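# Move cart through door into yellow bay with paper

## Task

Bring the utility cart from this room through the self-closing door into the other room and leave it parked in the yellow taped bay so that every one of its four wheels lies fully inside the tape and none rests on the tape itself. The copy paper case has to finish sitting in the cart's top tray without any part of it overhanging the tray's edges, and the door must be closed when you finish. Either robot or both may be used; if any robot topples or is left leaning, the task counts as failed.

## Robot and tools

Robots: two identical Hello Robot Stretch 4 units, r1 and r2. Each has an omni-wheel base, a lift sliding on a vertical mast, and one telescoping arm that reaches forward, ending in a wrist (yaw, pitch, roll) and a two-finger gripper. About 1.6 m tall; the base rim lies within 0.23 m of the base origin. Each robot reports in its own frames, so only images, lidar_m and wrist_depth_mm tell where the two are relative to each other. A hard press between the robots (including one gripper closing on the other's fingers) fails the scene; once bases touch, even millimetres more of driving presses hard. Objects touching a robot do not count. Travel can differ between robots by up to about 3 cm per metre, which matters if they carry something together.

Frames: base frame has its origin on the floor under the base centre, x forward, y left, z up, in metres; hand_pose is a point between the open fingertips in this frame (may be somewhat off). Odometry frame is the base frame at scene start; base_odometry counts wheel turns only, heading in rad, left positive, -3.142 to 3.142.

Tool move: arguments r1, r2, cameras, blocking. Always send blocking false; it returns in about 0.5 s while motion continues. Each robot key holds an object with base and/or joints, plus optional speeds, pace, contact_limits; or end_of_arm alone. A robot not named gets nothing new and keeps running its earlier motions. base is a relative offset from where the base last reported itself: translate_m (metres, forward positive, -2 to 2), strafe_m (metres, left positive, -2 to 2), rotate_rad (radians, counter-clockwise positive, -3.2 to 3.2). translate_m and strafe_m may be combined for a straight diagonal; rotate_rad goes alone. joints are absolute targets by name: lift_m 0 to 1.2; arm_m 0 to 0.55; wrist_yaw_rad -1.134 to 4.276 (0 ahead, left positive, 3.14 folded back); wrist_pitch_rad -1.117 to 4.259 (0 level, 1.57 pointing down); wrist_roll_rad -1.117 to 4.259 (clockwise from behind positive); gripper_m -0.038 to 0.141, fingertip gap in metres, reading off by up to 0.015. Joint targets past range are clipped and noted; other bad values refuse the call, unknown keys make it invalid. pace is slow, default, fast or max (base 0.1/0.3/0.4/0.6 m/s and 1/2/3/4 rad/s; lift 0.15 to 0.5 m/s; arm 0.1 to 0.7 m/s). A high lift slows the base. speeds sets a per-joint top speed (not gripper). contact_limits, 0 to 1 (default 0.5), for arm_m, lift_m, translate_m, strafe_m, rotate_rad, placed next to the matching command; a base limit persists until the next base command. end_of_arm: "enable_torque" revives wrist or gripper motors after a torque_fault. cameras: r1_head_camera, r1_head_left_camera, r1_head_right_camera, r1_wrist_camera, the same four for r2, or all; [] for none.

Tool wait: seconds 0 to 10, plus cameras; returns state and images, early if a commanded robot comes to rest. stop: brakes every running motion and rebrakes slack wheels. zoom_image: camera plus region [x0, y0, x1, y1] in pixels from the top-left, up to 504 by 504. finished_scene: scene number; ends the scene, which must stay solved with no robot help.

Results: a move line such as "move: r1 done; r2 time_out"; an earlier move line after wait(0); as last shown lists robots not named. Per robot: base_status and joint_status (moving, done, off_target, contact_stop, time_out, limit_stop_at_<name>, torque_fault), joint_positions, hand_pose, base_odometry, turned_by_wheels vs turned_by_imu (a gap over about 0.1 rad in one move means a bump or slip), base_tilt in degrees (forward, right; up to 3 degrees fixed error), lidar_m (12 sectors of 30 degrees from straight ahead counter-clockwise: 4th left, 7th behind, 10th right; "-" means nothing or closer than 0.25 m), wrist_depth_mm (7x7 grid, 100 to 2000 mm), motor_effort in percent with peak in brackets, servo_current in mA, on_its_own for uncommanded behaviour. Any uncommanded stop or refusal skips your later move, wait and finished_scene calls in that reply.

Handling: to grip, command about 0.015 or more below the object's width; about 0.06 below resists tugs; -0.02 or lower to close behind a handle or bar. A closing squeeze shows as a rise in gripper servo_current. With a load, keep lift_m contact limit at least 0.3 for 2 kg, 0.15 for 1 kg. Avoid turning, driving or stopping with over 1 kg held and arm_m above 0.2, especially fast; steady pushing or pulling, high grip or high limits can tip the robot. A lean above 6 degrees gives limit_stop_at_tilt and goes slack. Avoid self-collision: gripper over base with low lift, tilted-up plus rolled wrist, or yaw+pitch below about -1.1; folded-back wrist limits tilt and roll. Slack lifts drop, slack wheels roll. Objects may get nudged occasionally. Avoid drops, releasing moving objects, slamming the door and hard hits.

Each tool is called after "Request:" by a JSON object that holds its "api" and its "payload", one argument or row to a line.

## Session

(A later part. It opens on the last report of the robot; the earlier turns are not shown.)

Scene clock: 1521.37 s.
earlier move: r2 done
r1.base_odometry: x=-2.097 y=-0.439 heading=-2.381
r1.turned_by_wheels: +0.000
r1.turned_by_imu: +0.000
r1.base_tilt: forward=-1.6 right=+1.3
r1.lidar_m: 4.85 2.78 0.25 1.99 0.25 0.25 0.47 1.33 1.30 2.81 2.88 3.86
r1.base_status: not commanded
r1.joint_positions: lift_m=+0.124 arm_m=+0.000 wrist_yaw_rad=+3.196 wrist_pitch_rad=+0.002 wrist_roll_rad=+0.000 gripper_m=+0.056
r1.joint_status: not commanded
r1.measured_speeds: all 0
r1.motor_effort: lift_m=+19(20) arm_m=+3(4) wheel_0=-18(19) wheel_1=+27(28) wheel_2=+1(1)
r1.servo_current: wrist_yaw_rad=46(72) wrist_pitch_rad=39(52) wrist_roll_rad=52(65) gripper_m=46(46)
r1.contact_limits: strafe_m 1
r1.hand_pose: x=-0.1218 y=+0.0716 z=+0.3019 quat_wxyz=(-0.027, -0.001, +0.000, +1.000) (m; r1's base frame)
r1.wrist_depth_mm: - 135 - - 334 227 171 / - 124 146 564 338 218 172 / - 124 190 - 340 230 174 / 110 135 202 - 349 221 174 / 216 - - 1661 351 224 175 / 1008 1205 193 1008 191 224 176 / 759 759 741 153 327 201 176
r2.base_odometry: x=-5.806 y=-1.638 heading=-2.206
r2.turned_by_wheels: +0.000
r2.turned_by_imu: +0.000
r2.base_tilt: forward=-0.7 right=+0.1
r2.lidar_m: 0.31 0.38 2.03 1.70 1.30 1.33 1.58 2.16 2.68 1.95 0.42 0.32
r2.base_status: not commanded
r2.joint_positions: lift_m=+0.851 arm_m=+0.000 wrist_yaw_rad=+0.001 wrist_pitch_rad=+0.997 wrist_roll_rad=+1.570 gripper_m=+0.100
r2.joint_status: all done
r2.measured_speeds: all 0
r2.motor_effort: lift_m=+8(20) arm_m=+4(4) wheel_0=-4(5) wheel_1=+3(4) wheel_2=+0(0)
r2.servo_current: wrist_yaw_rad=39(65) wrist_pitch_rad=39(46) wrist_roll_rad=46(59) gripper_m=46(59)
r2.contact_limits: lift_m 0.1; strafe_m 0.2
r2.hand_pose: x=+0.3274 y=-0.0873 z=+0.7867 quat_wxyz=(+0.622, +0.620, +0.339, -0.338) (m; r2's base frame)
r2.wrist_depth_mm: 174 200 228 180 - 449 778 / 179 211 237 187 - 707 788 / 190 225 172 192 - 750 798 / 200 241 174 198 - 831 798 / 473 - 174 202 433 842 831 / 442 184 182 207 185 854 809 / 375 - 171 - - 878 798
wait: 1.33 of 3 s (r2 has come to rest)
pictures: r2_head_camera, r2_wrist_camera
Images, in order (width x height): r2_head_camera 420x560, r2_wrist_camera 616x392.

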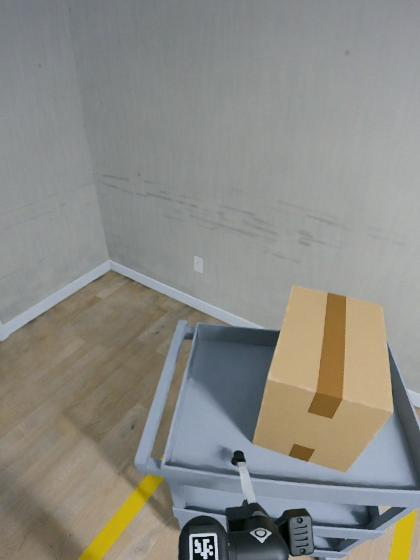

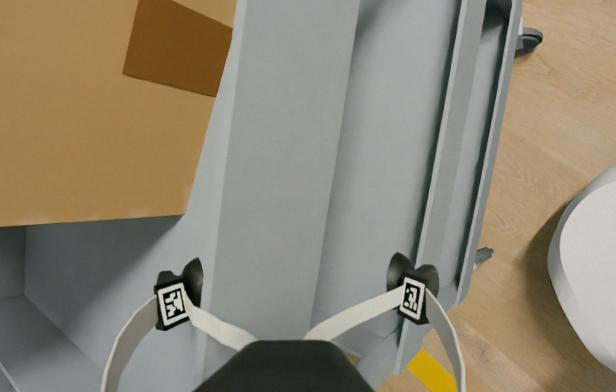

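Request:
{"api": "move", "payload": {
  "r2": {"joints":{"gripper_m":-0.03}},
  "blocking": false,
  "cameras": []
}}

Request:
{"api": "wait", "payload": {
  "seconds": 3,
  "cameras": []
}}

Request:
{"api": "move", "payload": {
  "r2": {"base":{"translate_m":-0.2},"pace":"slow","contact_limits":{"translate_m":0.5}},
  "blocking": false,
  "cameras": []
}}

Request:
{"api": "wait", "payload": {
  "seconds": 5,
  "cameras": ["r2_head_camera","r2_head_right_camera"]
}}

Scene clock: 1532.03 s.
move: r2 moving
r1: as last shown
r1.lidar_m: 4.88 2.82 0.25 2.00 0.25 0.25 0.48 1.34 1.30 2.81 2.89 3.88
r1.motor_effort: lift_m=+19(20) arm_m=+4(4) wheel_0=-18(18) wheel_1=+27(27) wheel_2=+1(1)
r1.servo_current: wrist_yaw_rad=52(59) wrist_pitch_rad=39(52) wrist_roll_rad=33(52) gripper_m=46(46)
r1.contact_limits: strafe_m 1
r1.wrist_depth_mm: - 135 - - 338 228 171 / - 124 146 559 340 218 172 / - 124 190 - 343 230 174 / 109 135 202 - 349 220 175 / 216 - - 1618 351 224 175 / 1008 1205 195 1008 191 224 176 / 750 759 759 154 327 202 176
r2.base_odometry: x=-5.806 y=-1.638 heading=-2.206
r2.turned_by_wheels: +0.000
r2.turned_by_imu: +0.000
r2.base_tilt: forward=-0.6 right=+0.0
r2.lidar_m: 0.32 0.38 2.01 1.68 1.32 1.31 1.55 2.13 2.67 1.94 0.39 0.32
r2.base_status: not commanded
r2.joint_positions: lift_m=+0.851 arm_m=+0.000 wrist_yaw_rad=+0.001 wrist_pitch_rad=+0.997 wrist_roll_rad=+1.570 gripper_m=+0.083
r2.joint_status: gripper_m moving
r2.measured_speeds: translate_m=+0.000 strafe_m=+0.000 rotate_rad=+0.000 lift_m=+0.000 arm_m=+0.000 wrist_yaw_rad=+0.000 wrist_pitch_rad=-0.005 wrist_roll_rad=+0.000
r2.motor_effort: lift_m=+9(9) arm_m=+4(4) wheel_0=-4(5) wheel_1=+3(4) wheel_2=+0(0)
r2.servo_current: wrist_yaw_rad=46(59) wrist_pitch_rad=39(46) wrist_roll_rad=46(52) gripper_m=117(117)
r2.contact_limits: lift_m 0.1; strafe_m 0.2
r2.hand_pose: x=+0.3276 y=-0.0873 z=+0.7868 quat_wxyz=(+0.622, +0.621, +0.338, -0.337) (m; r2's base frame)
r2.wrist_depth_mm: 171 196 224 178 - 668 768 / 177 208 236 183 - 654 778 / 186 223 244 189 - 732 798 / 198 239 173 195 - 842 809 / 477 - 172 200 433 854 820 / 436 174 181 208 186 866 809 / 368 - 168 - - 904 798
pictures: none
No camera images: "cameras" was empty.

Scene clock: 1533.53 s.
earlier move: r2 done
r1.base_odometry: x=-2.097 y=-0.439 heading=-2.381
r1.turned_by_wheels: +0.000
r1.turned_by_imu: +0.000
r1.base_tilt: forward=-1.6 right=+1.3
r1.lidar_m: 4.85 2.78 0.25 2.00 0.25 0.25 0.49 1.34 1.29 2.81 2.88 3.90
r1.base_status: not commanded
r1.joint_positions: lift_m=+0.124 arm_m=+0.000 wrist_yaw_rad=+3.196 wrist_pitch_rad=+0.002 wrist_roll_rad=+0.000 gripper_m=+0.056
r1.joint_status: not commanded
r1.measured_speeds: all 0
r1.motor_effort: lift_m=+19(20) arm_m=+4(4) wheel_0=-18(19) wheel_1=+27(27) wheel_2=+1(1)
r1.servo_current: wrist_yaw_rad=39(65) wrist_pitch_rad=46(52) wrist_roll_rad=52(65) gripper_m=33(46)
r1.contact_limits: strafe_m 1
r1.hand_pose: x=-0.1218 y=+0.0716 z=+0.3019 quat_wxyz=(-0.027, -0.001, +0.000, +1.000) (m; r1's base frame)
r1.wrist_depth_mm: - 135 - - 336 228 171 / - 124 146 564 342 220 173 / - 124 190 - 345 232 174 / 110 135 202 - 345 220 175 / 216 - - 1661 351 223 175 / 1025 1229 193 1008 191 223 176 / 759 759 759 153 329 202 176
r2.base_odometry: x=-5.806 y=-1.638 heading=-2.206
r2.turned_by_wheels: +0.000
r2.turned_by_imu: +0.000
r2.base_tilt: forward=-0.6 right=+0.1
r2.lidar_m: 0.31 0.34 2.01 1.71 1.33 1.34 1.55 2.16 2.68 1.95 0.39 0.31
r2.base_status: not commanded
r2.joint_positions: lift_m=+0.850 arm_m=+0.000 wrist_yaw_rad=+0.001 wrist_pitch_rad=+0.995 wrist_roll_rad=+1.570 gripper_m=-0.028
r2.joint_status: all done
r2.measured_speeds: all 0
r2.motor_effort: lift_m=+13(13) arm_m=+2(4) wheel_0=-4(5) wheel_1=+3(4) wheel_2=+0(1)
r2.servo_current: wrist_yaw_rad=46(59) wrist_pitch_rad=39(52) wrist_roll_rad=39(52) gripper_m=163(364)
r2.contact_limits: lift_m 0.1; strafe_m 0.2
r2.hand_pose: x=+0.3279 y=-0.0873 z=+0.7866 quat_wxyz=(+0.622, +0.621, +0.338, -0.337) (m; r2's base frame)
r2.wrist_depth_mm: - 186 220 155 - 442 778 / 169 195 230 167 - 683 768 / 174 208 240 171 - 723 788 / 185 221 254 176 - 842 798 / 459 - 151 187 - 866 - / 433 160 164 195 179 842 809 / 364 135 - - - 878 798
wait: 1.50 of 3 s (r2 has come to rest)
pictures: none
No camera images: "cameras" was empty.

Scene clock: 1534.03 s.
move: r2 moving
r1: as last shown
r1.lidar_m: 4.88 2.79 0.25 2.00 0.25 0.25 0.47 1.30 1.31 2.78 2.90 3.88
r1.motor_effort: lift_m=+19(19) arm_m=+4(4) wheel_0=-18(19) wheel_1=+27(28) wheel_2=+1(1)
r1.servo_current: wrist_yaw_rad=46(65) wrist_pitch_rad=46(52) wrist_roll_rad=46(72) gripper_m=39(46)
r1.contact_limits: strafe_m 1
r1.wrist_depth_mm: - 135 - - 334 227 171 / - 124 145 564 340 219 173 / - 124 190 - 343 230 173 / 110 135 202 - 347 222 175 / 216 - - 1756 351 222 176 / 1025 1229 194 1008 191 224 176 / 759 750 750 153 327 202 176
r2.base_odometry: x=-5.799 y=-1.628 heading=-2.206
r2.turned_by_wheels: +0.000
r2.turned_by_imu: +0.000
r2.base_tilt: forward=-0.7 right=+0.1
r2.lidar_m: 0.31 0.36 2.00 1.69 1.33 1.35 1.56 2.14 2.67 1.94 0.41 0.30
r2.base_status: translate_m moving
r2.joint_positions: lift_m=+0.850 arm_m=+0.000 wrist_yaw_rad=+0.001 wrist_pitch_rad=+0.995 wrist_roll_rad=+1.570 gripper_m=-0.028
r2.joint_status: not commanded
r2.measured_speeds: translate_m=-0.048 strafe_m=+0.000 rotate_rad=+0.002 lift_m=+0.000 arm_m=+0.000 wrist_yaw_rad=+0.000 wrist_pitch_rad=+0.000 wrist_roll_rad=+0.000
r2.motor_effort: lift_m=+14(14) arm_m=+2(2) wheel_0=-10(10) wheel_1=-6(8) wheel_2=+13(14)
r2.servo_current: wrist_yaw_rad=46(52) wrist_pitch_rad=46(46) wrist_roll_rad=46(65) gripper_m=150(156)
r2.contact_limits: lift_m 0.1; translate_m 0.5
r2.hand_pose: x=+0.3279 y=-0.0873 z=+0.7866 quat_wxyz=(+0.622, +0.621, +0.338, -0.337) (m; r2's base frame)
r2.wrist_depth_mm: 161 185 222 171 - 445 778 / 169 203 232 173 - 676 788 / 176 215 245 178 - 732 798 / 190 226 251 185 - 831 798 / 466 - 156 190 - 831 - / 442 163 171 200 177 842 809 / 373 - - - - 854 788
pictures: none
No camera images: "cameras" was empty.

Scene clock: 1536.80 s.
earlier move: r2 done
r1.base_odometry: x=-2.097 y=-0.439 heading=-2.381
r1.turned_by_wheels: +0.000
r1.turned_by_imu: +0.000
r1.base_tilt: forward=-1.6 right=+1.3
r1.lidar_m: 4.88 2.82 0.26 1.97 0.25 0.25 0.48 1.32 1.31 2.80 2.88 3.90
r1.base_status: not commanded
r1.joint_positions: lift_m=+0.124 arm_m=+0.000 wrist_yaw_rad=+3.196 wrist_pitch_rad=+0.002 wrist_roll_rad=+0.000 gripper_m=+0.056
r1.joint_status: not commanded
r1.measured_speeds: all 0
r1.motor_effort: lift_m=+19(20) arm_m=+4(4) wheel_0=-18(19) wheel_1=+27(28) wheel_2=+1(1)
r1.servo_current: wrist_yaw_rad=39(65) wrist_pitch_rad=39(52) wrist_roll_rad=46(72) gripper_m=39(46)
r1.contact_limits: strafe_m 1
r1.hand_pose: x=-0.1218 y=+0.0716 z=+0.3019 quat_wxyz=(-0.027, -0.001, +0.000, +1.000) (m; r1's base frame)
r1.wrist_depth_mm: - 135 - - 338 228 171 / - 124 146 564 338 218 172 / - 124 190 - 343 231 173 / 110 136 202 - 347 221 175 / 216 - - 1661 349 223 175 / 1008 1229 194 1008 191 224 176 / 750 759 759 154 327 201 176
r2.base_odometry: x=-5.688 y=-1.478 heading=-2.206
r2.turned_by_wheels: +0.000
r2.turned_by_imu: +0.001
r2.base_tilt: forward=-0.6 right=+0.0
r2.lidar_m: 0.26 0.27 2.13 1.50 1.19 2.03 1.36 1.88 2.56 2.15 0.58 0.33
r2.base_status: done
r2.joint_positions: lift_m=+0.850 arm_m=+0.000 wrist_yaw_rad=+0.001 wrist_pitch_rad=+0.995 wrist_roll_rad=+1.570 gripper_m=-0.028
r2.joint_status: not commanded
r2.measured_speeds: all 0
r2.motor_effort: lift_m=+14(14) arm_m=-2(3) wheel_0=-4(11) wheel_1=-5(10) wheel_2=+9(15)
r2.servo_current: wrist_yaw_rad=46(59) wrist_pitch_rad=46(52) wrist_roll_rad=46(65) gripper_m=130(156)
r2.contact_limits: lift_m 0.1; translate_m 0.5
r2.hand_pose: x=+0.3280 y=-0.0872 z=+0.7866 quat_wxyz=(+0.622, +0.621, +0.338, -0.337) (m; r2's base frame)
r2.wrist_depth_mm: 209 243 206 - 750 878 788 / 209 248 196 - - 878 798 / 208 247 191 - - 842 798 / 208 247 186 213 - 842 809 / 201 245 180 206 - 750 820 / 205 171 175 198 175 634 831 / 452 134 - - - 410 -
wait: 2.77 of 5 s (r2 has come to rest)
pictures: r2_head_camera, r2_head_right_camera
Images, in order (width x height): r2_head_camera 420x560, r2_head_right_camera 420x672.

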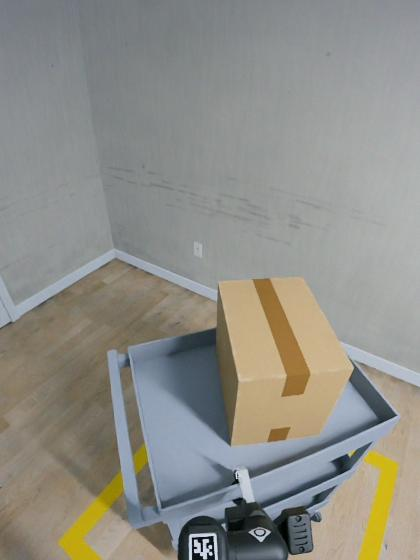

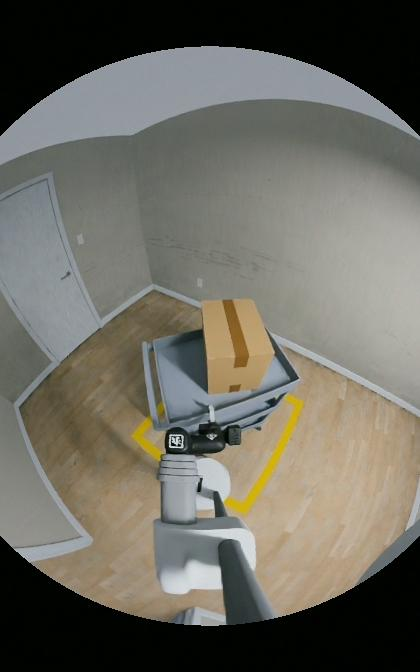

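Request:
{"api": "move", "payload": {
  "r2": {"base":{"translate_m":-0.12,"strafe_m":-0.1},"pace":"slow","contact_limits":{"translate_m":0.5}},
  "blocking": false,
  "cameras": []
}}

Request:
{"api": "wait", "payload": {
  "seconds": 5,
  "cameras": ["r2_head_camera","r2_head_right_camera","r2_head_left_camera"]
}}

Scene clock: 1548.33 s.
move: r2 moving
r1: as last shown
r1.lidar_m: 4.86 2.83 0.27 1.99 0.25 0.25 0.47 1.34 1.26 2.79 2.87 3.89
r1.motor_effort: lift_m=+19(20) arm_m=+4(4) wheel_0=-18(18) wheel_1=+27(28) wheel_2=+1(1)
r1.servo_current: wrist_yaw_rad=46(72) wrist_pitch_rad=52(52) wrist_roll_rad=52(59) gripper_m=39(46)
r1.contact_limits: strafe_m 1
r1.wrist_depth_mm: - 135 - - 336 227 171 / - 124 146 564 342 220 173 / - 124 190 - 345 230 174 / 110 136 202 - 345 220 175 / 216 - - 1661 351 223 175 / 991 1255 194 1025 191 224 176 / 750 759 759 153 329 202 175
r2.base_odometry: x=-5.688 y=-1.464 heading=-2.205
r2.turned_by_wheels: +0.001
r2.turned_by_imu: +0.002
r2.base_tilt: forward=-0.6 right=+0.0
r2.lidar_m: 0.25 0.28 2.15 1.51 1.18 2.08 1.36 1.88 2.54 2.12 0.60 0.35
r2.base_status: translate_m moving; strafe_m moving
r2.joint_positions: lift_m=+0.850 arm_m=+0.000 wrist_yaw_rad=+0.004 wrist_pitch_rad=+0.995 wrist_roll_rad=+1.570 gripper_m=-0.028
r2.joint_status: not commanded
r2.measured_speeds: translate_m=-0.040 strafe_m=-0.033 rotate_rad=+0.002 lift_m=+0.000 arm_m=+0.000 wrist_yaw_rad=+0.000 wrist_pitch_rad=+0.000 wrist_roll_rad=+0.000
r2.motor_effort: lift_m=+14(14) arm_m=-3(4) wheel_0=+7(9) wheel_1=-9(9) wheel_2=+15(15)
r2.servo_current: wrist_yaw_rad=52(52) wrist_pitch_rad=46(46) wrist_roll_rad=52(59) gripper_m=137(137)
r2.contact_limits: lift_m 0.1; translate_m 0.5
r2.hand_pose: x=+0.3282 y=-0.0868 z=+0.7866 quat_wxyz=(+0.622, +0.620, +0.339, -0.336) (m; r2's base frame)
r2.wrist_depth_mm: 213 245 208 - 768 878 778 / 206 244 200 - 484 854 778 / 211 250 191 - 462 842 788 / 209 248 185 216 - 842 809 / 206 246 182 208 - 750 831 / 201 172 174 199 177 627 809 / 452 135 - - - 410 -
pictures: none
No camera images: "cameras" was empty.

Scene clock: 1550.60 s.
earlier move: r2 done
r1.base_odometry: x=-2.097 y=-0.439 heading=-2.381
r1.turned_by_wheels: +0.000
r1.turned_by_imu: +0.000
r1.base_tilt: forward=-1.6 right=+1.3
r1.lidar_m: 4.88 2.81 0.25 1.98 0.25 0.25 0.47 1.33 1.31 2.80 2.89 3.89
r1.base_status: not commanded
r1.joint_positions: lift_m=+0.124 arm_m=+0.000 wrist_yaw_rad=+3.196 wrist_pitch_rad=+0.002 wrist_roll_rad=+0.000 gripper_m=+0.056
r1.joint_status: not commanded
r1.measured_speeds: all 0
r1.motor_effort: lift_m=+19(20) arm_m=+4(4) wheel_0=-18(19) wheel_1=+27(28) wheel_2=+1(1)
r1.servo_current: wrist_yaw_rad=46(72) wrist_pitch_rad=46(52) wrist_roll_rad=46(72) gripper_m=39(46)
r1.contact_limits: strafe_m 1
r1.hand_pose: x=-0.1218 y=+0.0716 z=+0.3019 quat_wxyz=(-0.027, -0.001, +0.000, +1.000) (m; r1's base frame)
r1.wrist_depth_mm: - 135 - - 336 226 171 / - 124 146 564 340 218 172 / - 124 190 - 345 231 174 / 110 135 202 - 349 221 175 / 216 - - 1708 347 223 176 / 1025 1205 194 1008 190 224 175 / 759 759 759 153 327 202 176
r2.base_odometry: x=-5.697 y=-1.322 heading=-2.205
r2.turned_by_wheels: +0.000
r2.turned_by_imu: +0.000
r2.base_tilt: forward=-0.7 right=+0.1
r2.lidar_m: 0.25 0.25 2.30 1.44 1.20 1.54 1.25 1.84 2.41 2.21 1.71 0.36
r2.base_status: done
r2.joint_positions: lift_m=+0.850 arm_m=+0.000 wrist_yaw_rad=+0.006 wrist_pitch_rad=+0.995 wrist_roll_rad=+1.569 gripper_m=-0.028
r2.joint_status: not commanded
r2.measured_speeds: all 0
r2.motor_effort: lift_m=+14(14) arm_m=-3(4) wheel_0=+7(17) wheel_1=-4(10) wheel_2=+8(16)
r2.servo_current: wrist_yaw_rad=52(65) wrist_pitch_rad=46(52) wrist_roll_rad=59(59) gripper_m=117(137)
r2.contact_limits: lift_m 0.1; translate_m 0.5
r2.hand_pose: x=+0.3284 y=-0.0864 z=+0.7866 quat_wxyz=(+0.623, +0.620, +0.340, -0.335) (m; r2's base frame)
r2.wrist_depth_mm: - 252 1336 1078 1008 891 778 / 267 232 296 544 960 878 798 / 254 270 236 - 788 891 788 / 236 270 211 - 466 854 798 / 222 264 186 213 - 691 - / 209 234 176 196 179 154 798 / 196 137 - - - 347 -
wait: 2.27 of 5 s (r2 has come to rest)
pictures: r2_head_camera, r2_head_left_camera, r2_head_right_camera
Images, in order (width x height): r2_head_camera 420x560, r2_head_left_camera 420x672, r2_head_right_camera 420x672.

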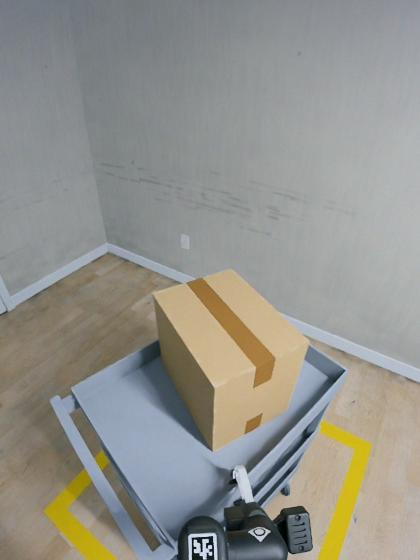

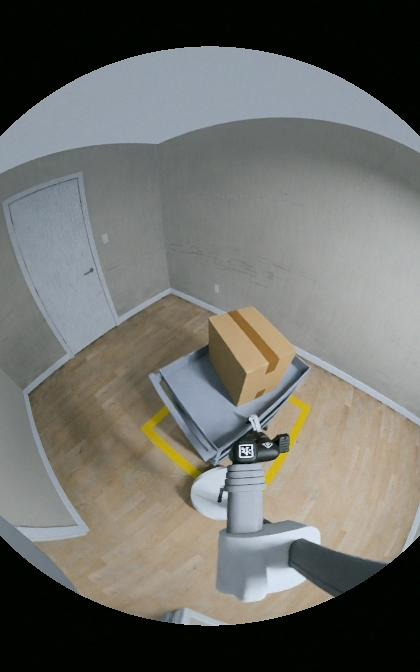

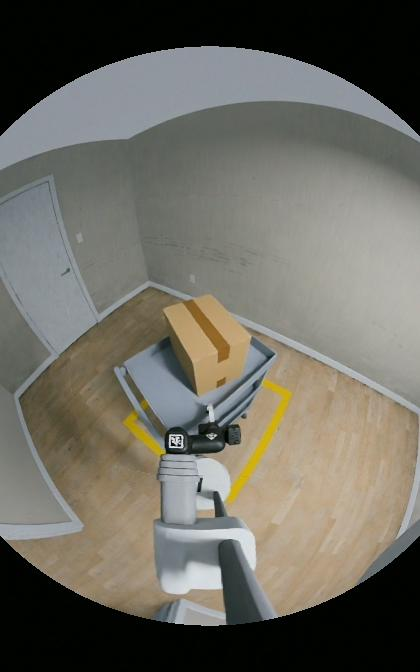

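Request:
{"api": "move", "payload": {
  "r2": {"joints":{"gripper_m":0.1}},
  "blocking": false,
  "cameras": []
}}

Request:
{"api": "wait", "payload": {
  "seconds": 2,
  "cameras": []
}}

Request:
{"api": "move", "payload": {
  "r2": {"joints":{"lift_m":0.99},"pace":"slow"},
  "blocking": false,
  "cameras": []
}}

Request:
{"api": "wait", "payload": {
  "seconds": 3,
  "cameras": []
}}

Request:
{"api": "move", "payload": {
  "r2": {"base":{"translate_m":-0.5},"pace":"default"},
  "blocking": false,
  "cameras": []
}}

Request:
{"api": "wait", "payload": {
  "seconds": 5,
  "cameras": ["r2_head_camera","r2_head_left_camera","r2_head_right_camera"]
}}

Scene clock: 1563.90 s.
move: r2 moving
r1: as last shown
r1.lidar_m: 4.87 2.83 0.25 2.02 0.25 0.25 0.48 1.33 1.30 2.80 2.88 3.90
r1.motor_effort: lift_m=+19(19) arm_m=+4(4) wheel_0=-17(18) wheel_1=+27(28) wheel_2=+1(1)
r1.servo_current: wrist_yaw_rad=39(78) wrist_pitch_rad=46(46) wrist_roll_rad=52(59) gripper_m=46(46)
r1.contact_limits: strafe_m 1
r1.wrist_depth_mm: - 135 - - 336 228 171 / - 124 146 559 338 219 172 / - 124 191 - 343 232 173 / 110 135 202 - 349 221 175 / 216 - - 1661 349 223 176 / 1008 1229 194 1008 191 225 176 / 759 759 759 153 329 202 175
r2.base_odometry: x=-5.697 y=-1.322 heading=-2.205
r2.turned_by_wheels: +0.000
r2.turned_by_imu: +0.000
r2.base_tilt: forward=-0.7 right=+0.0
r2.lidar_m: 0.25 0.25 2.29 1.44 1.22 1.59 1.24 1.81 2.41 2.20 1.72 0.37
r2.base_status: not commanded
r2.joint_positions: lift_m=+0.850 arm_m=+0.000 wrist_yaw_rad=+0.006 wrist_pitch_rad=+0.995 wrist_roll_rad=+1.569 gripper_m=-0.003
r2.joint_status: gripper_m moving
r2.measured_speeds: translate_m=+0.000 strafe_m=+0.000 rotate_rad=+0.000 lift_m=+0.001 arm_m=+0.000 wrist_yaw_rad=+0.000 wrist_pitch_rad=+0.000 wrist_roll_rad=+0.000
r2.motor_effort: lift_m=+12(14) arm_m=-3(4) wheel_0=+7(8) wheel_1=-4(5) wheel_2=+6(8)
r2.servo_current: wrist_yaw_rad=52(59) wrist_pitch_rad=39(52) wrist_roll_rad=39(52) gripper_m=104(124)
r2.contact_limits: lift_m 0.1; translate_m 0.5
r2.hand_pose: x=+0.3284 y=-0.0864 z=+0.7867 quat_wxyz=(+0.623, +0.620, +0.340, -0.335) (m; r2's base frame)
r2.wrist_depth_mm: - 258 1366 1118 1008 891 768 / 272 236 621 544 960 891 798 / 254 273 237 - 768 891 798 / 237 276 213 - 469 842 809 / 224 270 187 216 - 691 820 / 210 239 178 198 179 397 788 / 201 - - - - - 778
pictures: none
No camera images: "cameras" was empty.

Scene clock: 1565.40 s.
earlier move: r2 done
r1.base_odometry: x=-2.097 y=-0.439 heading=-2.381
r1.turned_by_wheels: +0.000
r1.turned_by_imu: +0.000
r1.base_tilt: forward=-1.6 right=+1.3
r1.lidar_m: 4.85 2.79 0.25 1.99 0.26 0.25 0.47 1.34 1.31 2.80 2.90 3.87
r1.base_status: not commanded
r1.joint_positions: lift_m=+0.124 arm_m=+0.000 wrist_yaw_rad=+3.196 wrist_pitch_rad=+0.002 wrist_roll_rad=+0.000 gripper_m=+0.056
r1.joint_status: not commanded
r1.measured_speeds: all 0
r1.motor_effort: lift_m=+19(20) arm_m=+4(4) wheel_0=-18(19) wheel_1=+27(28) wheel_2=+1(1)
r1.servo_current: wrist_yaw_rad=46(78) wrist_pitch_rad=39(52) wrist_roll_rad=46(65) gripper_m=39(46)
r1.contact_limits: strafe_m 1
r1.hand_pose: x=-0.1218 y=+0.0716 z=+0.3019 quat_wxyz=(-0.027, -0.001, +0.000, +1.000) (m; r1's base frame)
r1.wrist_depth_mm: - 135 - - 338 227 171 / - 124 146 559 340 219 172 / - 124 190 - 343 232 174 / 109 135 202 - 349 221 175 / 216 - - 1661 349 223 176 / 991 1229 193 1025 190 224 176 / 750 759 759 153 327 202 176
r2.base_odometry: x=-5.697 y=-1.322 heading=-2.206
r2.turned_by_wheels: +0.000
r2.turned_by_imu: +0.000
r2.base_tilt: forward=-0.7 right=+0.0
r2.lidar_m: 0.25 0.25 2.30 1.43 1.21 1.59 1.22 1.83 2.43 2.16 1.71 0.36
r2.base_status: not commanded
r2.joint_positions: lift_m=+0.851 arm_m=+0.000 wrist_yaw_rad=+0.003 wrist_pitch_rad=+0.995 wrist_roll_rad=+1.569 gripper_m=+0.100
r2.joint_status: all done
r2.measured_speeds: all 0
r2.motor_effort: lift_m=+8(14) arm_m=+4(4) wheel_0=+4(8) wheel_1=-3(5) wheel_2=+1(8)
r2.servo_current: wrist_yaw_rad=46(59) wrist_pitch_rad=46(52) wrist_roll_rad=52(59) gripper_m=52(124)
r2.contact_limits: lift_m 0.1; translate_m 0.5
r2.hand_pose: x=+0.3283 y=-0.0869 z=+0.7871 quat_wxyz=(+0.623, +0.620, +0.339, -0.336) (m; r2's base frame)
r2.wrist_depth_mm: - 273 1366 1118 1008 891 778 / 276 245 661 569 960 878 798 / 262 230 242 - 820 878 788 / 244 274 214 - 473 854 798 / 228 267 190 217 - 676 809 / 214 233 175 193 185 418 788 / 202 226 - - - - 778
wait: 1.50 of 2 s (r2 has come to rest)
pictures: none
No camera images: "cameras" was empty.

Scene clock: 1565.90 s.
move: r2 moving
r1: as last shown
r1.lidar_m: 4.88 2.80 0.25 1.98 0.25 0.25 0.47 1.35 1.31 2.79 2.89 3.89
r1.motor_effort: lift_m=+19(19) arm_m=+4(4) wheel_0=-19(19) wheel_1=+27(27) wheel_2=+1(1)
r1.servo_current: wrist_yaw_rad=52(65) wrist_pitch_rad=33(46) wrist_roll_rad=52(65) gripper_m=46(46)
r1.contact_limits: strafe_m 1
r1.wrist_depth_mm: - 135 - - 334 226 171 / - 123 146 564 340 220 172 / - 124 190 - 345 231 173 / 110 135 202 - 345 221 175 / 215 - - 1618 349 223 175 / 1008 1229 194 1025 191 224 176 / 759 750 759 154 327 202 176
r2.base_odometry: x=-5.697 y=-1.322 heading=-2.206
r2.turned_by_wheels: +0.000
r2.turned_by_imu: +0.000
r2.base_tilt: forward=-0.7 right=+0.1
r2.lidar_m: 0.25 0.25 2.28 1.44 1.20 1.54 1.25 1.80 2.42 2.21 1.71 0.37
r2.base_status: not commanded
r2.joint_positions: lift_m=+0.875 arm_m=+0.000 wrist_yaw_rad=+0.003 wrist_pitch_rad=+0.997 wrist_roll_rad=+1.569 gripper_m=+0.100
r2.joint_status: lift_m moving
r2.measured_speeds: translate_m=+0.000 strafe_m=+0.000 rotate_rad=+0.000 lift_m=+0.097 arm_m=+0.000 wrist_yaw_rad=-0.002 wrist_pitch_rad=+0.023 wrist_roll_rad=+0.000
r2.motor_effort: lift_m=+21(24) arm_m=+4(4) wheel_0=+4(5) wheel_1=-3(3) wheel_2=+2(2)
r2.servo_current: wrist_yaw_rad=46(65) wrist_pitch_rad=46(52) wrist_roll_rad=46(59) gripper_m=52(59)
r2.contact_limits: translate_m 0.5
r2.hand_pose: x=+0.3278 y=-0.0869 z=+0.8111 quat_wxyz=(+0.622, +0.620, +0.339, -0.337) (m; r2's base frame)
r2.wrist_depth_mm: - 287 1366 1098 1008 904 798 / 282 259 661 621 1008 891 809 / 266 296 254 - 946 891 820 / 249 296 227 - 488 878 820 / 232 281 211 233 224 750 - / 217 249 188 206 184 424 842 / 206 224 - - - - 798
pictures: none
No camera images: "cameras" was empty.

Scene clock: 1567.37 s.
earlier move: r2 done
r1.base_odometry: x=-2.097 y=-0.439 heading=-2.381
r1.turned_by_wheels: +0.000
r1.turned_by_imu: +0.000
r1.base_tilt: forward=-1.6 right=+1.3
r1.lidar_m: 4.88 2.81 0.25 1.99 0.25 0.25 0.45 1.32 1.32 2.79 2.89 3.89
r1.base_status: not commanded
r1.joint_positions: lift_m=+0.124 arm_m=+0.000 wrist_yaw_rad=+3.196 wrist_pitch_rad=+0.002 wrist_roll_rad=+0.000 gripper_m=+0.056
r1.joint_status: not commanded
r1.measured_speeds: all 0
r1.motor_effort: lift_m=+19(19) arm_m=+4(4) wheel_0=-18(19) wheel_1=+27(28) wheel_2=+1(1)
r1.servo_current: wrist_yaw_rad=39(72) wrist_pitch_rad=39(52) wrist_roll_rad=52(72) gripper_m=39(46)
r1.contact_limits: strafe_m 1
r1.hand_pose: x=-0.1218 y=+0.0716 z=+0.3019 quat_wxyz=(-0.027, -0.001, +0.000, +1.000) (m; r1's base frame)
r1.wrist_depth_mm: - 135 - - 338 228 171 / - 124 146 559 340 219 173 / - 124 190 - 343 231 173 / 109 135 202 - 347 220 175 / 216 - - 1708 349 223 176 / 1008 1229 192 1008 191 224 176 / 759 750 750 153 327 202 176
r2.base_odometry: x=-5.697 y=-1.322 heading=-2.206
r2.turned_by_wheels: +0.000
r2.turned_by_imu: +0.000
r2.base_tilt: forward=-0.7 right=+0.1
r2.lidar_m: 0.25 0.25 2.30 1.49 1.21 1.54 1.25 1.82 2.41 2.20 1.72 0.34
r2.base_status: not commanded
r2.joint_positions: lift_m=+0.990 arm_m=+0.000 wrist_yaw_rad=+0.003 wrist_pitch_rad=+0.997 wrist_roll_rad=+1.569 gripper_m=+0.100
r2.joint_status: all done
r2.measured_speeds: all 0
r2.motor_effort: lift_m=+21(24) arm_m=+4(4) wheel_0=+4(5) wheel_1=-3(3) wheel_2=+2(2)
r2.servo_current: wrist_yaw_rad=46(65) wrist_pitch_rad=39(52) wrist_roll_rad=52(59) gripper_m=46(59)
r2.contact_limits: translate_m 0.5
r2.hand_pose: x=+0.3276 y=-0.0870 z=+0.9256 quat_wxyz=(+0.622, +0.620, +0.339, -0.337) (m; r2's base frame)
r2.wrist_depth_mm: - - 439 1308 1138 991 904 / 285 343 375 750 1118 1008 891 / 268 330 392 355 976 1025 904 / 251 303 382 329 - 976 917 / 234 281 345 387 306 778 - / 219 249 195 162 195 508 946 / 206 231 - - 257 329 904
wait: 1.47 of 3 s (r2 has come to rest)
pictures: none
No camera images: "cameras" was empty.

Scene clock: 1567.87 s.
move: r2 moving
r1: as last shown
r1.lidar_m: 4.87 2.82 0.25 1.99 0.25 0.25 0.46 1.35 1.30 2.80 2.92 3.88
r1.motor_effort: lift_m=+19(19) arm_m=+4(4) wheel_0=-18(18) wheel_1=+27(27) wheel_2=+1(1)
r1.servo_current: wrist_yaw_rad=52(59) wrist_pitch_rad=46(46) wrist_roll_rad=39(59) gripper_m=46(46)
r1.contact_limits: strafe_m 1
r1.wrist_depth_mm: - 135 - - 338 227 171 / - 124 146 559 338 217 173 / - 124 190 - 343 230 173 / 110 135 202 - 347 220 175 / 216 - - 1661 351 223 176 / 1008 1229 194 1025 191 224 175 / 750 759 750 153 329 202 176
r2.base_odometry: x=-5.679 y=-1.297 heading=-2.206
r2.turned_by_wheels: +0.000
r2.turned_by_imu: +0.000
r2.base_tilt: forward=-0.7 right=+0.1
r2.lidar_m: 0.25 0.25 2.32 1.43 1.19 1.47 1.23 1.81 2.38 2.23 1.74 0.37
r2.base_status: translate_m moving
r2.joint_positions: lift_m=+0.990 arm_m=+0.000 wrist_yaw_rad=+0.003 wrist_pitch_rad=+0.997 wrist_roll_rad=+1.569 gripper_m=+0.100
r2.joint_status: not commanded
r2.measured_speeds: translate_m=-0.121 strafe_m=-0.001 rotate_rad=-0.004 lift_m=+0.000 arm_m=+0.000 wrist_yaw_rad=+0.000 wrist_pitch_rad=+0.000 wrist_roll_rad=+0.000
r2.motor_effort: lift_m=+21(22) arm_m=+4(4) wheel_0=-4(8) wheel_1=-9(9) wheel_2=+11(12)
r2.servo_current: wrist_yaw_rad=39(59) wrist_pitch_rad=46(46) wrist_roll_rad=46(52) gripper_m=52(59)
r2.hand_pose: x=+0.3276 y=-0.0870 z=+0.9256 quat_wxyz=(+0.622, +0.620, +0.339, -0.337) (m; r2's base frame)
r2.wrist_depth_mm: - - 1430 1366 1138 991 904 / 309 - 394 788 1118 991 878 / 291 353 413 - 1060 991 904 / 272 327 399 336 603 976 917 / 256 303 384 317 224 878 - / 236 272 190 277 193 559 917 / 228 262 - - 283 - 904
pictures: none
No camera images: "cameras" was empty.

Scene clock: 1570.53 s.
earlier move: r2 done
r1.base_odometry: x=-2.097 y=-0.439 heading=-2.381
r1.turned_by_wheels: +0.000
r1.turned_by_imu: +0.000
r1.base_tilt: forward=-1.6 right=+1.3
r1.lidar_m: 4.87 2.80 0.25 2.01 0.25 0.25 0.47 1.35 1.31 2.80 2.90 3.85
r1.base_status: not commanded
r1.joint_positions: lift_m=+0.124 arm_m=+0.000 wrist_yaw_rad=+3.196 wrist_pitch_rad=+0.002 wrist_roll_rad=+0.000 gripper_m=+0.056
r1.joint_status: not commanded
r1.measured_speeds: all 0
r1.motor_effort: lift_m=+19(20) arm_m=+4(4) wheel_0=-18(19) wheel_1=+27(28) wheel_2=+1(1)
r1.servo_current: wrist_yaw_rad=46(65) wrist_pitch_rad=46(52) wrist_roll_rad=52(72) gripper_m=46(46)
r1.contact_limits: strafe_m 1
r1.hand_pose: x=-0.1218 y=+0.0716 z=+0.3019 quat_wxyz=(-0.027, -0.001, +0.000, +1.000) (m; r1's base frame)
r1.wrist_depth_mm: - 135 1921 878 336 227 171 / - 124 145 891 340 218 172 / - 124 190 931 345 231 174 / 110 136 202 960 347 220 175 / 216 - 1756 1661 349 222 176 / 1042 1255 193 1008 191 224 176 / 750 759 750 153 327 202 176
r2.base_odometry: x=-5.401 y=-0.919 heading=-2.206
r2.turned_by_wheels: +0.000
r2.turned_by_imu: +0.000
r2.base_tilt: forward=-0.7 right=+0.1
r2.lidar_m: 0.67 0.84 1.99 1.07 4.21 0.78 0.77 1.17 2.11 2.29 2.12 1.03
r2.base_status: done
r2.joint_positions: lift_m=+0.990 arm_m=+0.000 wrist_yaw_rad=+0.003 wrist_pitch_rad=+0.997 wrist_roll_rad=+1.569 gripper_m=+0.100
r2.joint_status: not commanded
r2.measured_speeds: all 0
r2.motor_effort: lift_m=+21(22) arm_m=+4(4) wheel_0=-3(10) wheel_1=-4(9) wheel_2=+2(13)
r2.servo_current: wrist_yaw_rad=46(59) wrist_pitch_rad=39(52) wrist_roll_rad=52(59) gripper_m=59(59)
r2.hand_pose: x=+0.3276 y=-0.0870 z=+0.9257 quat_wxyz=(+0.622, +0.620, +0.339, -0.337) (m; r2's base frame)
r2.wrist_depth_mm: - 1808 1537 1281 1118 991 891 / - 1756 1499 1308 1138 991 891 / 640 1098 1229 1308 1138 991 904 / 603 - 878 1255 1160 991 917 / 609 - 809 1229 1160 1008 - / 759 530 193 1255 193 960 931 / 741 484 1576 - 1118 1025 904
wait: 2.67 of 5 s (r2 has come to rest)
pictures: r2_head_camera, r2_head_left_camera, r2_head_right_camera
Images, in order (width x height): r2_head_camera 420x560, r2_head_left_camera 420x672, r2_head_right_camera 420x672.

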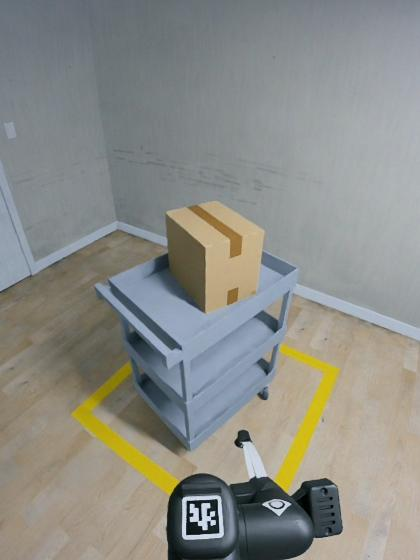

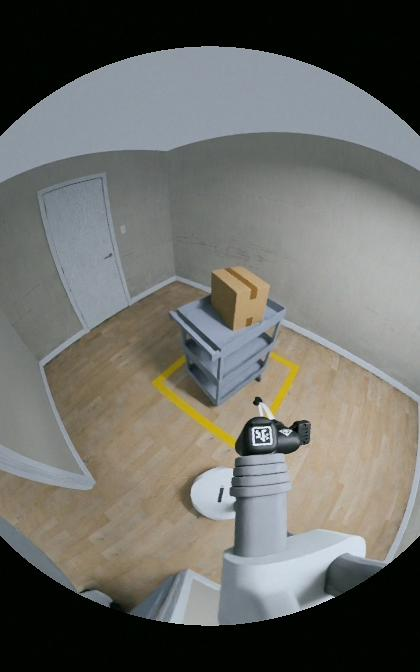

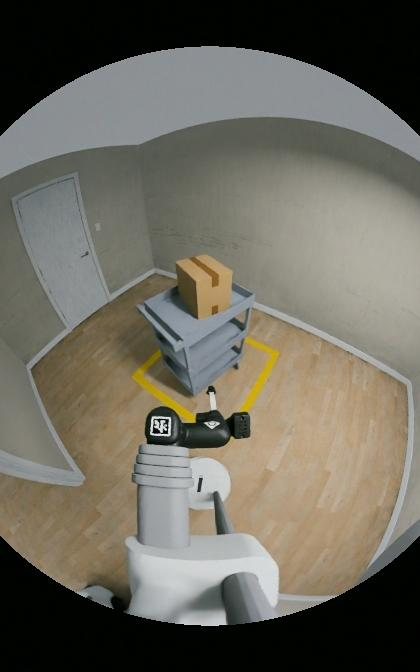

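Request:
{"api": "zoom_image", "payload": {
  "camera": "r2_head_camera",
  "region": [50, 280, 350, 500]
}}

Scaled by 1.680 from the camera's 420x560 image, which has a finer 1200x1600 frame.

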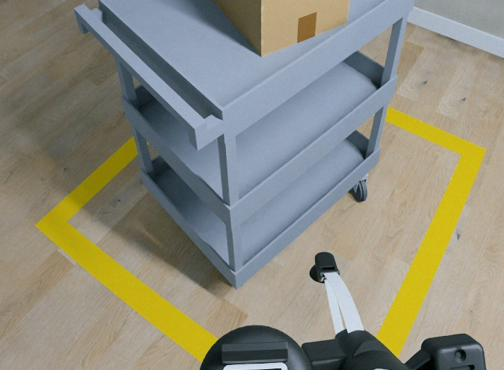

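Request:
{"api": "move", "payload": {
  "r1": {"base":{"translate_m":0.7},"pace":"slow","contact_limits":{"translate_m":1}},
  "blocking": false,
  "cameras": []
}}

Request:
{"api": "wait", "payload": {
  "seconds": 10,
  "cameras": ["r1_head_left_camera"]
}}

Scene clock: 1599.03 s.
move: r1 moving
r1.base_odometry: x=-2.106 y=-0.448 heading=-2.380
r1.turned_by_wheels: +0.001
r1.turned_by_imu: +0.000
r1.base_tilt: forward=-1.6 right=+1.3
r1.lidar_m: 4.85 2.81 2.03 1.99 0.25 0.25 0.47 1.33 1.32 2.80 2.87 3.88
r1.base_status: translate_m moving
r1.joint_positions: lift_m=+0.124 arm_m=+0.000 wrist_yaw_rad=+3.196 wrist_pitch_rad=+0.002 wrist_roll_rad=+0.000 gripper_m=+0.056
r1.joint_status: not commanded
r1.measured_speeds: translate_m=+0.048 strafe_m=+0.000 rotate_rad=+0.000 lift_m=+0.000 arm_m=+0.000 wrist_yaw_rad=+0.000 wrist_pitch_rad=+0.000 wrist_roll_rad=+0.000
r1.motor_effort: lift_m=+19(19) arm_m=+4(4) wheel_0=+3(17) wheel_1=+8(27) wheel_2=-4(6)
r1.servo_current: wrist_yaw_rad=52(52) wrist_pitch_rad=46(46) wrist_roll_rad=52(52) gripper_m=46(46)
r1.contact_limits: translate_m 1
r1.hand_pose: x=-0.1218 y=+0.0716 z=+0.3019 quat_wxyz=(-0.027, -0.001, +0.000, +1.000) (m; r1's base frame)
r1.wrist_depth_mm: - 135 1863 904 338 227 171 / - 124 146 917 340 220 172 / - 124 190 931 343 232 173 / 110 135 202 991 347 221 174 / 216 - 1756 1618 353 223 176 / 1025 1229 195 1042 191 224 175 / 759 759 759 153 329 202 176
r2: as last shown
r2.base_tilt: forward=-0.7 right=+0.0
r2.lidar_m: 0.67 0.87 1.96 1.05 4.23 0.77 0.79 1.16 2.10 2.30 2.13 1.01
r2.motor_effort: lift_m=+21(21) arm_m=+4(4) wheel_0=-4(4) wheel_1=-4(4) wheel_2=+2(2)
r2.servo_current: wrist_yaw_rad=52(52) wrist_pitch_rad=46(52) wrist_roll_rad=46(59) gripper_m=59(59)
r2.wrist_depth_mm: - 1708 1499 1308 1118 991 891 / - 1708 1537 1308 1138 991 917 / 640 1098 1255 1308 1160 991 904 / 615 - 878 1255 1160 1008 904 / 615 - 798 1229 1160 1008 - / 759 525 193 1255 194 976 917 / 741 492 1537 - 1098 1025 904
pictures: none
No camera images: "cameras" was empty.

Scene clock: 1606.80 s.
earlier move: r1 done
r1.base_odometry: x=-2.604 y=-0.922 heading=-2.380
r1.turned_by_wheels: +0.000
r1.turned_by_imu: +0.000
r1.base_tilt: forward=-1.6 right=+1.3
r1.lidar_m: 4.19 2.83 2.05 1.94 2.01 1.67 1.55 1.57 2.28 2.76 2.87 3.88
r1.base_status: done
r1.joint_positions: lift_m=+0.124 arm_m=+0.000 wrist_yaw_rad=+3.196 wrist_pitch_rad=+0.002 wrist_roll_rad=+0.000 gripper_m=+0.056
r1.joint_status: not commanded
r1.measured_speeds: all 0
r1.motor_effort: lift_m=+19(20) arm_m=+4(4) wheel_0=+4(17) wheel_1=+3(27) wheel_2=-2(6)
r1.servo_current: wrist_yaw_rad=46(72) wrist_pitch_rad=46(52) wrist_roll_rad=39(72) gripper_m=46(52)
r1.contact_limits: translate_m 1
r1.hand_pose: x=-0.1218 y=+0.0716 z=+0.3019 quat_wxyz=(-0.027, -0.001, +0.000, +1.000) (m; r1's base frame)
r1.wrist_depth_mm: - 135 - - - - - / - 121 135 - - - - / - 125 165 - - - - / 109 135 197 - - - - / 137 - - 1661 - - - / 1008 1229 193 1205 187 1118 1118 / 750 759 750 788 768 759 759
r2.base_odometry: x=-5.401 y=-0.919 heading=-2.206
r2.turned_by_wheels: +0.000
r2.turned_by_imu: +0.001
r2.base_tilt: forward=-0.7 right=+0.0
r2.lidar_m: 0.66 0.92 2.01 1.04 0.88 0.76 0.78 1.16 2.12 2.32 2.11 1.00
r2.base_status: not commanded
r2.joint_positions: lift_m=+0.990 arm_m=+0.000 wrist_yaw_rad=+0.003 wrist_pitch_rad=+0.997 wrist_roll_rad=+1.569 gripper_m=+0.100
r2.joint_status: not commanded
r2.measured_speeds: all 0
r2.motor_effort: lift_m=+21(21) arm_m=+4(4) wheel_0=-4(4) wheel_1=-4(5) wheel_2=+2(2)
r2.servo_current: wrist_yaw_rad=46(65) wrist_pitch_rad=33(52) wrist_roll_rad=46(65) gripper_m=52(59)
r2.hand_pose: x=+0.3276 y=-0.0870 z=+0.9257 quat_wxyz=(+0.622, +0.620, +0.339, -0.337) (m; r2's base frame)
r2.wrist_depth_mm: - 1808 1537 1281 1118 991 891 / - 1808 1499 1281 1118 991 904 / 640 1098 1255 1308 1138 1025 891 / 615 - 878 1255 1118 1025 917 / 609 - 798 1229 1160 1008 - / 768 525 193 1281 194 976 917 / 750 484 1576 - 1098 1025 904
wait: 7.77 of 10 s (r1 has come to rest)
pictures: r1_head_left_camera
Images, in order (width x height): r1_head_left_camera 420x672.

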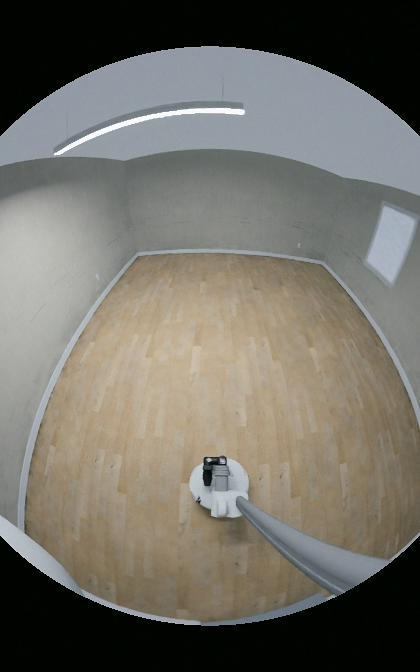

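Request:
{"api": "move", "payload": {
  "r1": {"base":{"rotate_rad":2.9}},
  "blocking": false,
  "cameras": []
}}

Request:
{"api": "wait", "payload": {
  "seconds": 5,
  "cameras": ["r1_head_camera","r2_head_camera"]
}}

Scene clock: 1611.30 s.
move: r1 moving
r1.base_odometry: x=-2.604 y=-0.922 heading=-2.128
r1.turned_by_wheels: +0.252
r1.turned_by_imu: +0.253
r1.base_tilt: forward=-1.6 right=+1.3
r1.lidar_m: 4.13 2.30 1.94 1.92 1.90 1.59 1.59 1.77 2.79 2.80 3.17 4.20
r1.base_status: rotate_rad moving
r1.joint_positions: lift_m=+0.124 arm_m=+0.000 wrist_yaw_rad=+3.196 wrist_pitch_rad=+0.002 wrist_roll_rad=+0.000 gripper_m=+0.056
r1.joint_status: not commanded
r1.measured_speeds: translate_m=+0.000 strafe_m=+0.001 rotate_rad=+0.979 lift_m=+0.000 arm_m=+0.000 wrist_yaw_rad=+0.000 wrist_pitch_rad=+0.000 wrist_roll_rad=+0.000
r1.motor_effort: lift_m=+19(20) arm_m=+4(4) wheel_0=-7(10) wheel_1=-7(8) wheel_2=-7(8)
r1.servo_current: wrist_yaw_rad=39(59) wrist_pitch_rad=46(46) wrist_roll_rad=46(52) gripper_m=46(46)
r1.hand_pose: x=-0.1218 y=+0.0716 z=+0.3019 quat_wxyz=(-0.027, -0.001, +0.000, +1.000) (m; r1's base frame)
r1.wrist_depth_mm: - 135 - - - - - / - 121 135 - - - - / - 125 178 - - - - / 109 135 198 - - - - / 214 1708 - - 1661 - - / 1008 1229 194 1160 187 1138 1078 / 750 759 759 798 778 759 750
r2: as last shown
r2.base_tilt: forward=-0.6 right=+0.0
r2.lidar_m: 0.68 0.89 1.98 1.03 0.80 0.78 0.75 1.17 2.12 2.28 2.14 1.01
r2.motor_effort: lift_m=+21(21) arm_m=+4(4) wheel_0=-4(4) wheel_1=-4(4) wheel_2=+2(2)
r2.servo_current: wrist_yaw_rad=46(59) wrist_pitch_rad=39(46) wrist_roll_rad=52(59) gripper_m=52(59)
r2.wrist_depth_mm: - 1808 1537 1308 1118 991 891 / - 1808 1499 1308 1098 976 904 / 647 1098 1229 1336 1160 991 904 / 615 - 878 1255 1160 1008 904 / 609 - 788 1229 1160 991 - / 759 525 193 1255 195 960 917 / 750 488 1537 - 1098 1025 891
pictures: none
No camera images: "cameras" was empty.

Scene clock: 1613.53 s.
earlier move: r1 done
r1.base_odometry: x=-2.604 y=-0.922 heading=+0.519
r1.turned_by_wheels: +2.647
r1.turned_by_imu: +2.661
r1.base_tilt: forward=-1.6 right=+1.3
r1.lidar_m: 1.59 1.57 1.84 2.79 2.76 3.17 - 4.06 2.27 1.95 1.96 1.86
r1.base_status: done
r1.joint_positions: lift_m=+0.124 arm_m=+0.000 wrist_yaw_rad=+3.196 wrist_pitch_rad=+0.002 wrist_roll_rad=+0.000 gripper_m=+0.056
r1.joint_status: not commanded
r1.measured_speeds: all 0
r1.motor_effort: lift_m=+19(20) arm_m=-1(4) wheel_0=-3(10) wheel_1=-3(9) wheel_2=-1(9)
r1.servo_current: wrist_yaw_rad=39(72) wrist_pitch_rad=39(59) wrist_roll_rad=52(65) gripper_m=39(46)
r1.hand_pose: x=-0.1218 y=+0.0716 z=+0.3019 quat_wxyz=(-0.027, -0.001, +0.000, +1.000) (m; r1's base frame)
r1.wrist_depth_mm: - 135 - - - - - / - 124 145 - - - - / - 124 190 - - - - / 110 135 202 - - - - / 216 - - - - - - / 1025 1205 195 1205 187 1118 1098 / 759 750 768 788 768 759 750
r2.base_odometry: x=-5.401 y=-0.919 heading=-2.206
r2.turned_by_wheels: +0.000
r2.turned_by_imu: +0.000
r2.base_tilt: forward=-0.7 right=+0.0
r2.lidar_m: 0.68 0.89 1.98 1.03 0.81 0.74 0.76 1.13 2.12 2.28 2.10 1.01
r2.base_status: not commanded
r2.joint_positions: lift_m=+0.990 arm_m=+0.000 wrist_yaw_rad=+0.003 wrist_pitch_rad=+0.997 wrist_roll_rad=+1.569 gripper_m=+0.100
r2.joint_status: not commanded
r2.measured_speeds: all 0
r2.motor_effort: lift_m=+21(21) arm_m=+4(4) wheel_0=-3(4) wheel_1=-4(5) wheel_2=+2(2)
r2.servo_current: wrist_yaw_rad=52(65) wrist_pitch_rad=39(52) wrist_roll_rad=46(59) gripper_m=59(59)
r2.hand_pose: x=+0.3276 y=-0.0870 z=+0.9257 quat_wxyz=(+0.622, +0.620, +0.339, -0.337) (m; r2's base frame)
r2.wrist_depth_mm: - 1756 1499 1281 1138 991 904 / - 1756 1499 1281 1138 991 917 / 640 1138 1229 1308 1160 1008 904 / 609 - 878 1255 1138 991 917 / 609 - 809 1255 1160 976 - / 768 517 193 1255 195 976 931 / 741 488 1576 - 1098 1025 917
wait: 2.23 of 5 s (r1 has come to rest)
pictures: r1_head_camera, r2_head_camera
Images, in order (width x height): r1_head_camera 420x560, r2_head_camera 420x560.

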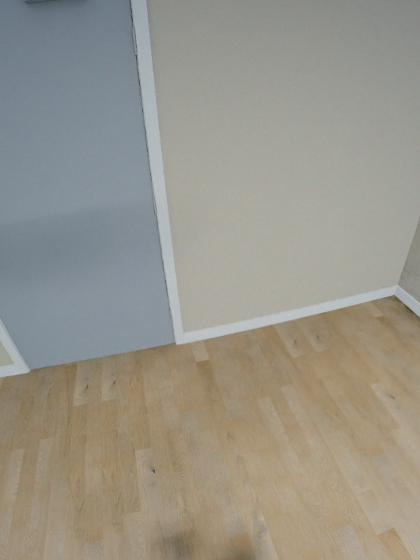

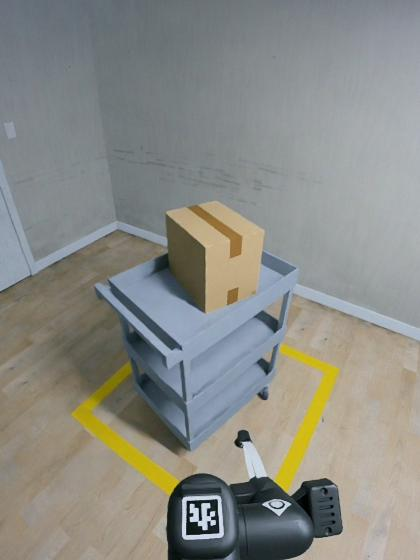

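Door shut.

Request:
{"api": "finished_scene", "payload": {
  "scene": 2
}}

The scene is finished: the task was done.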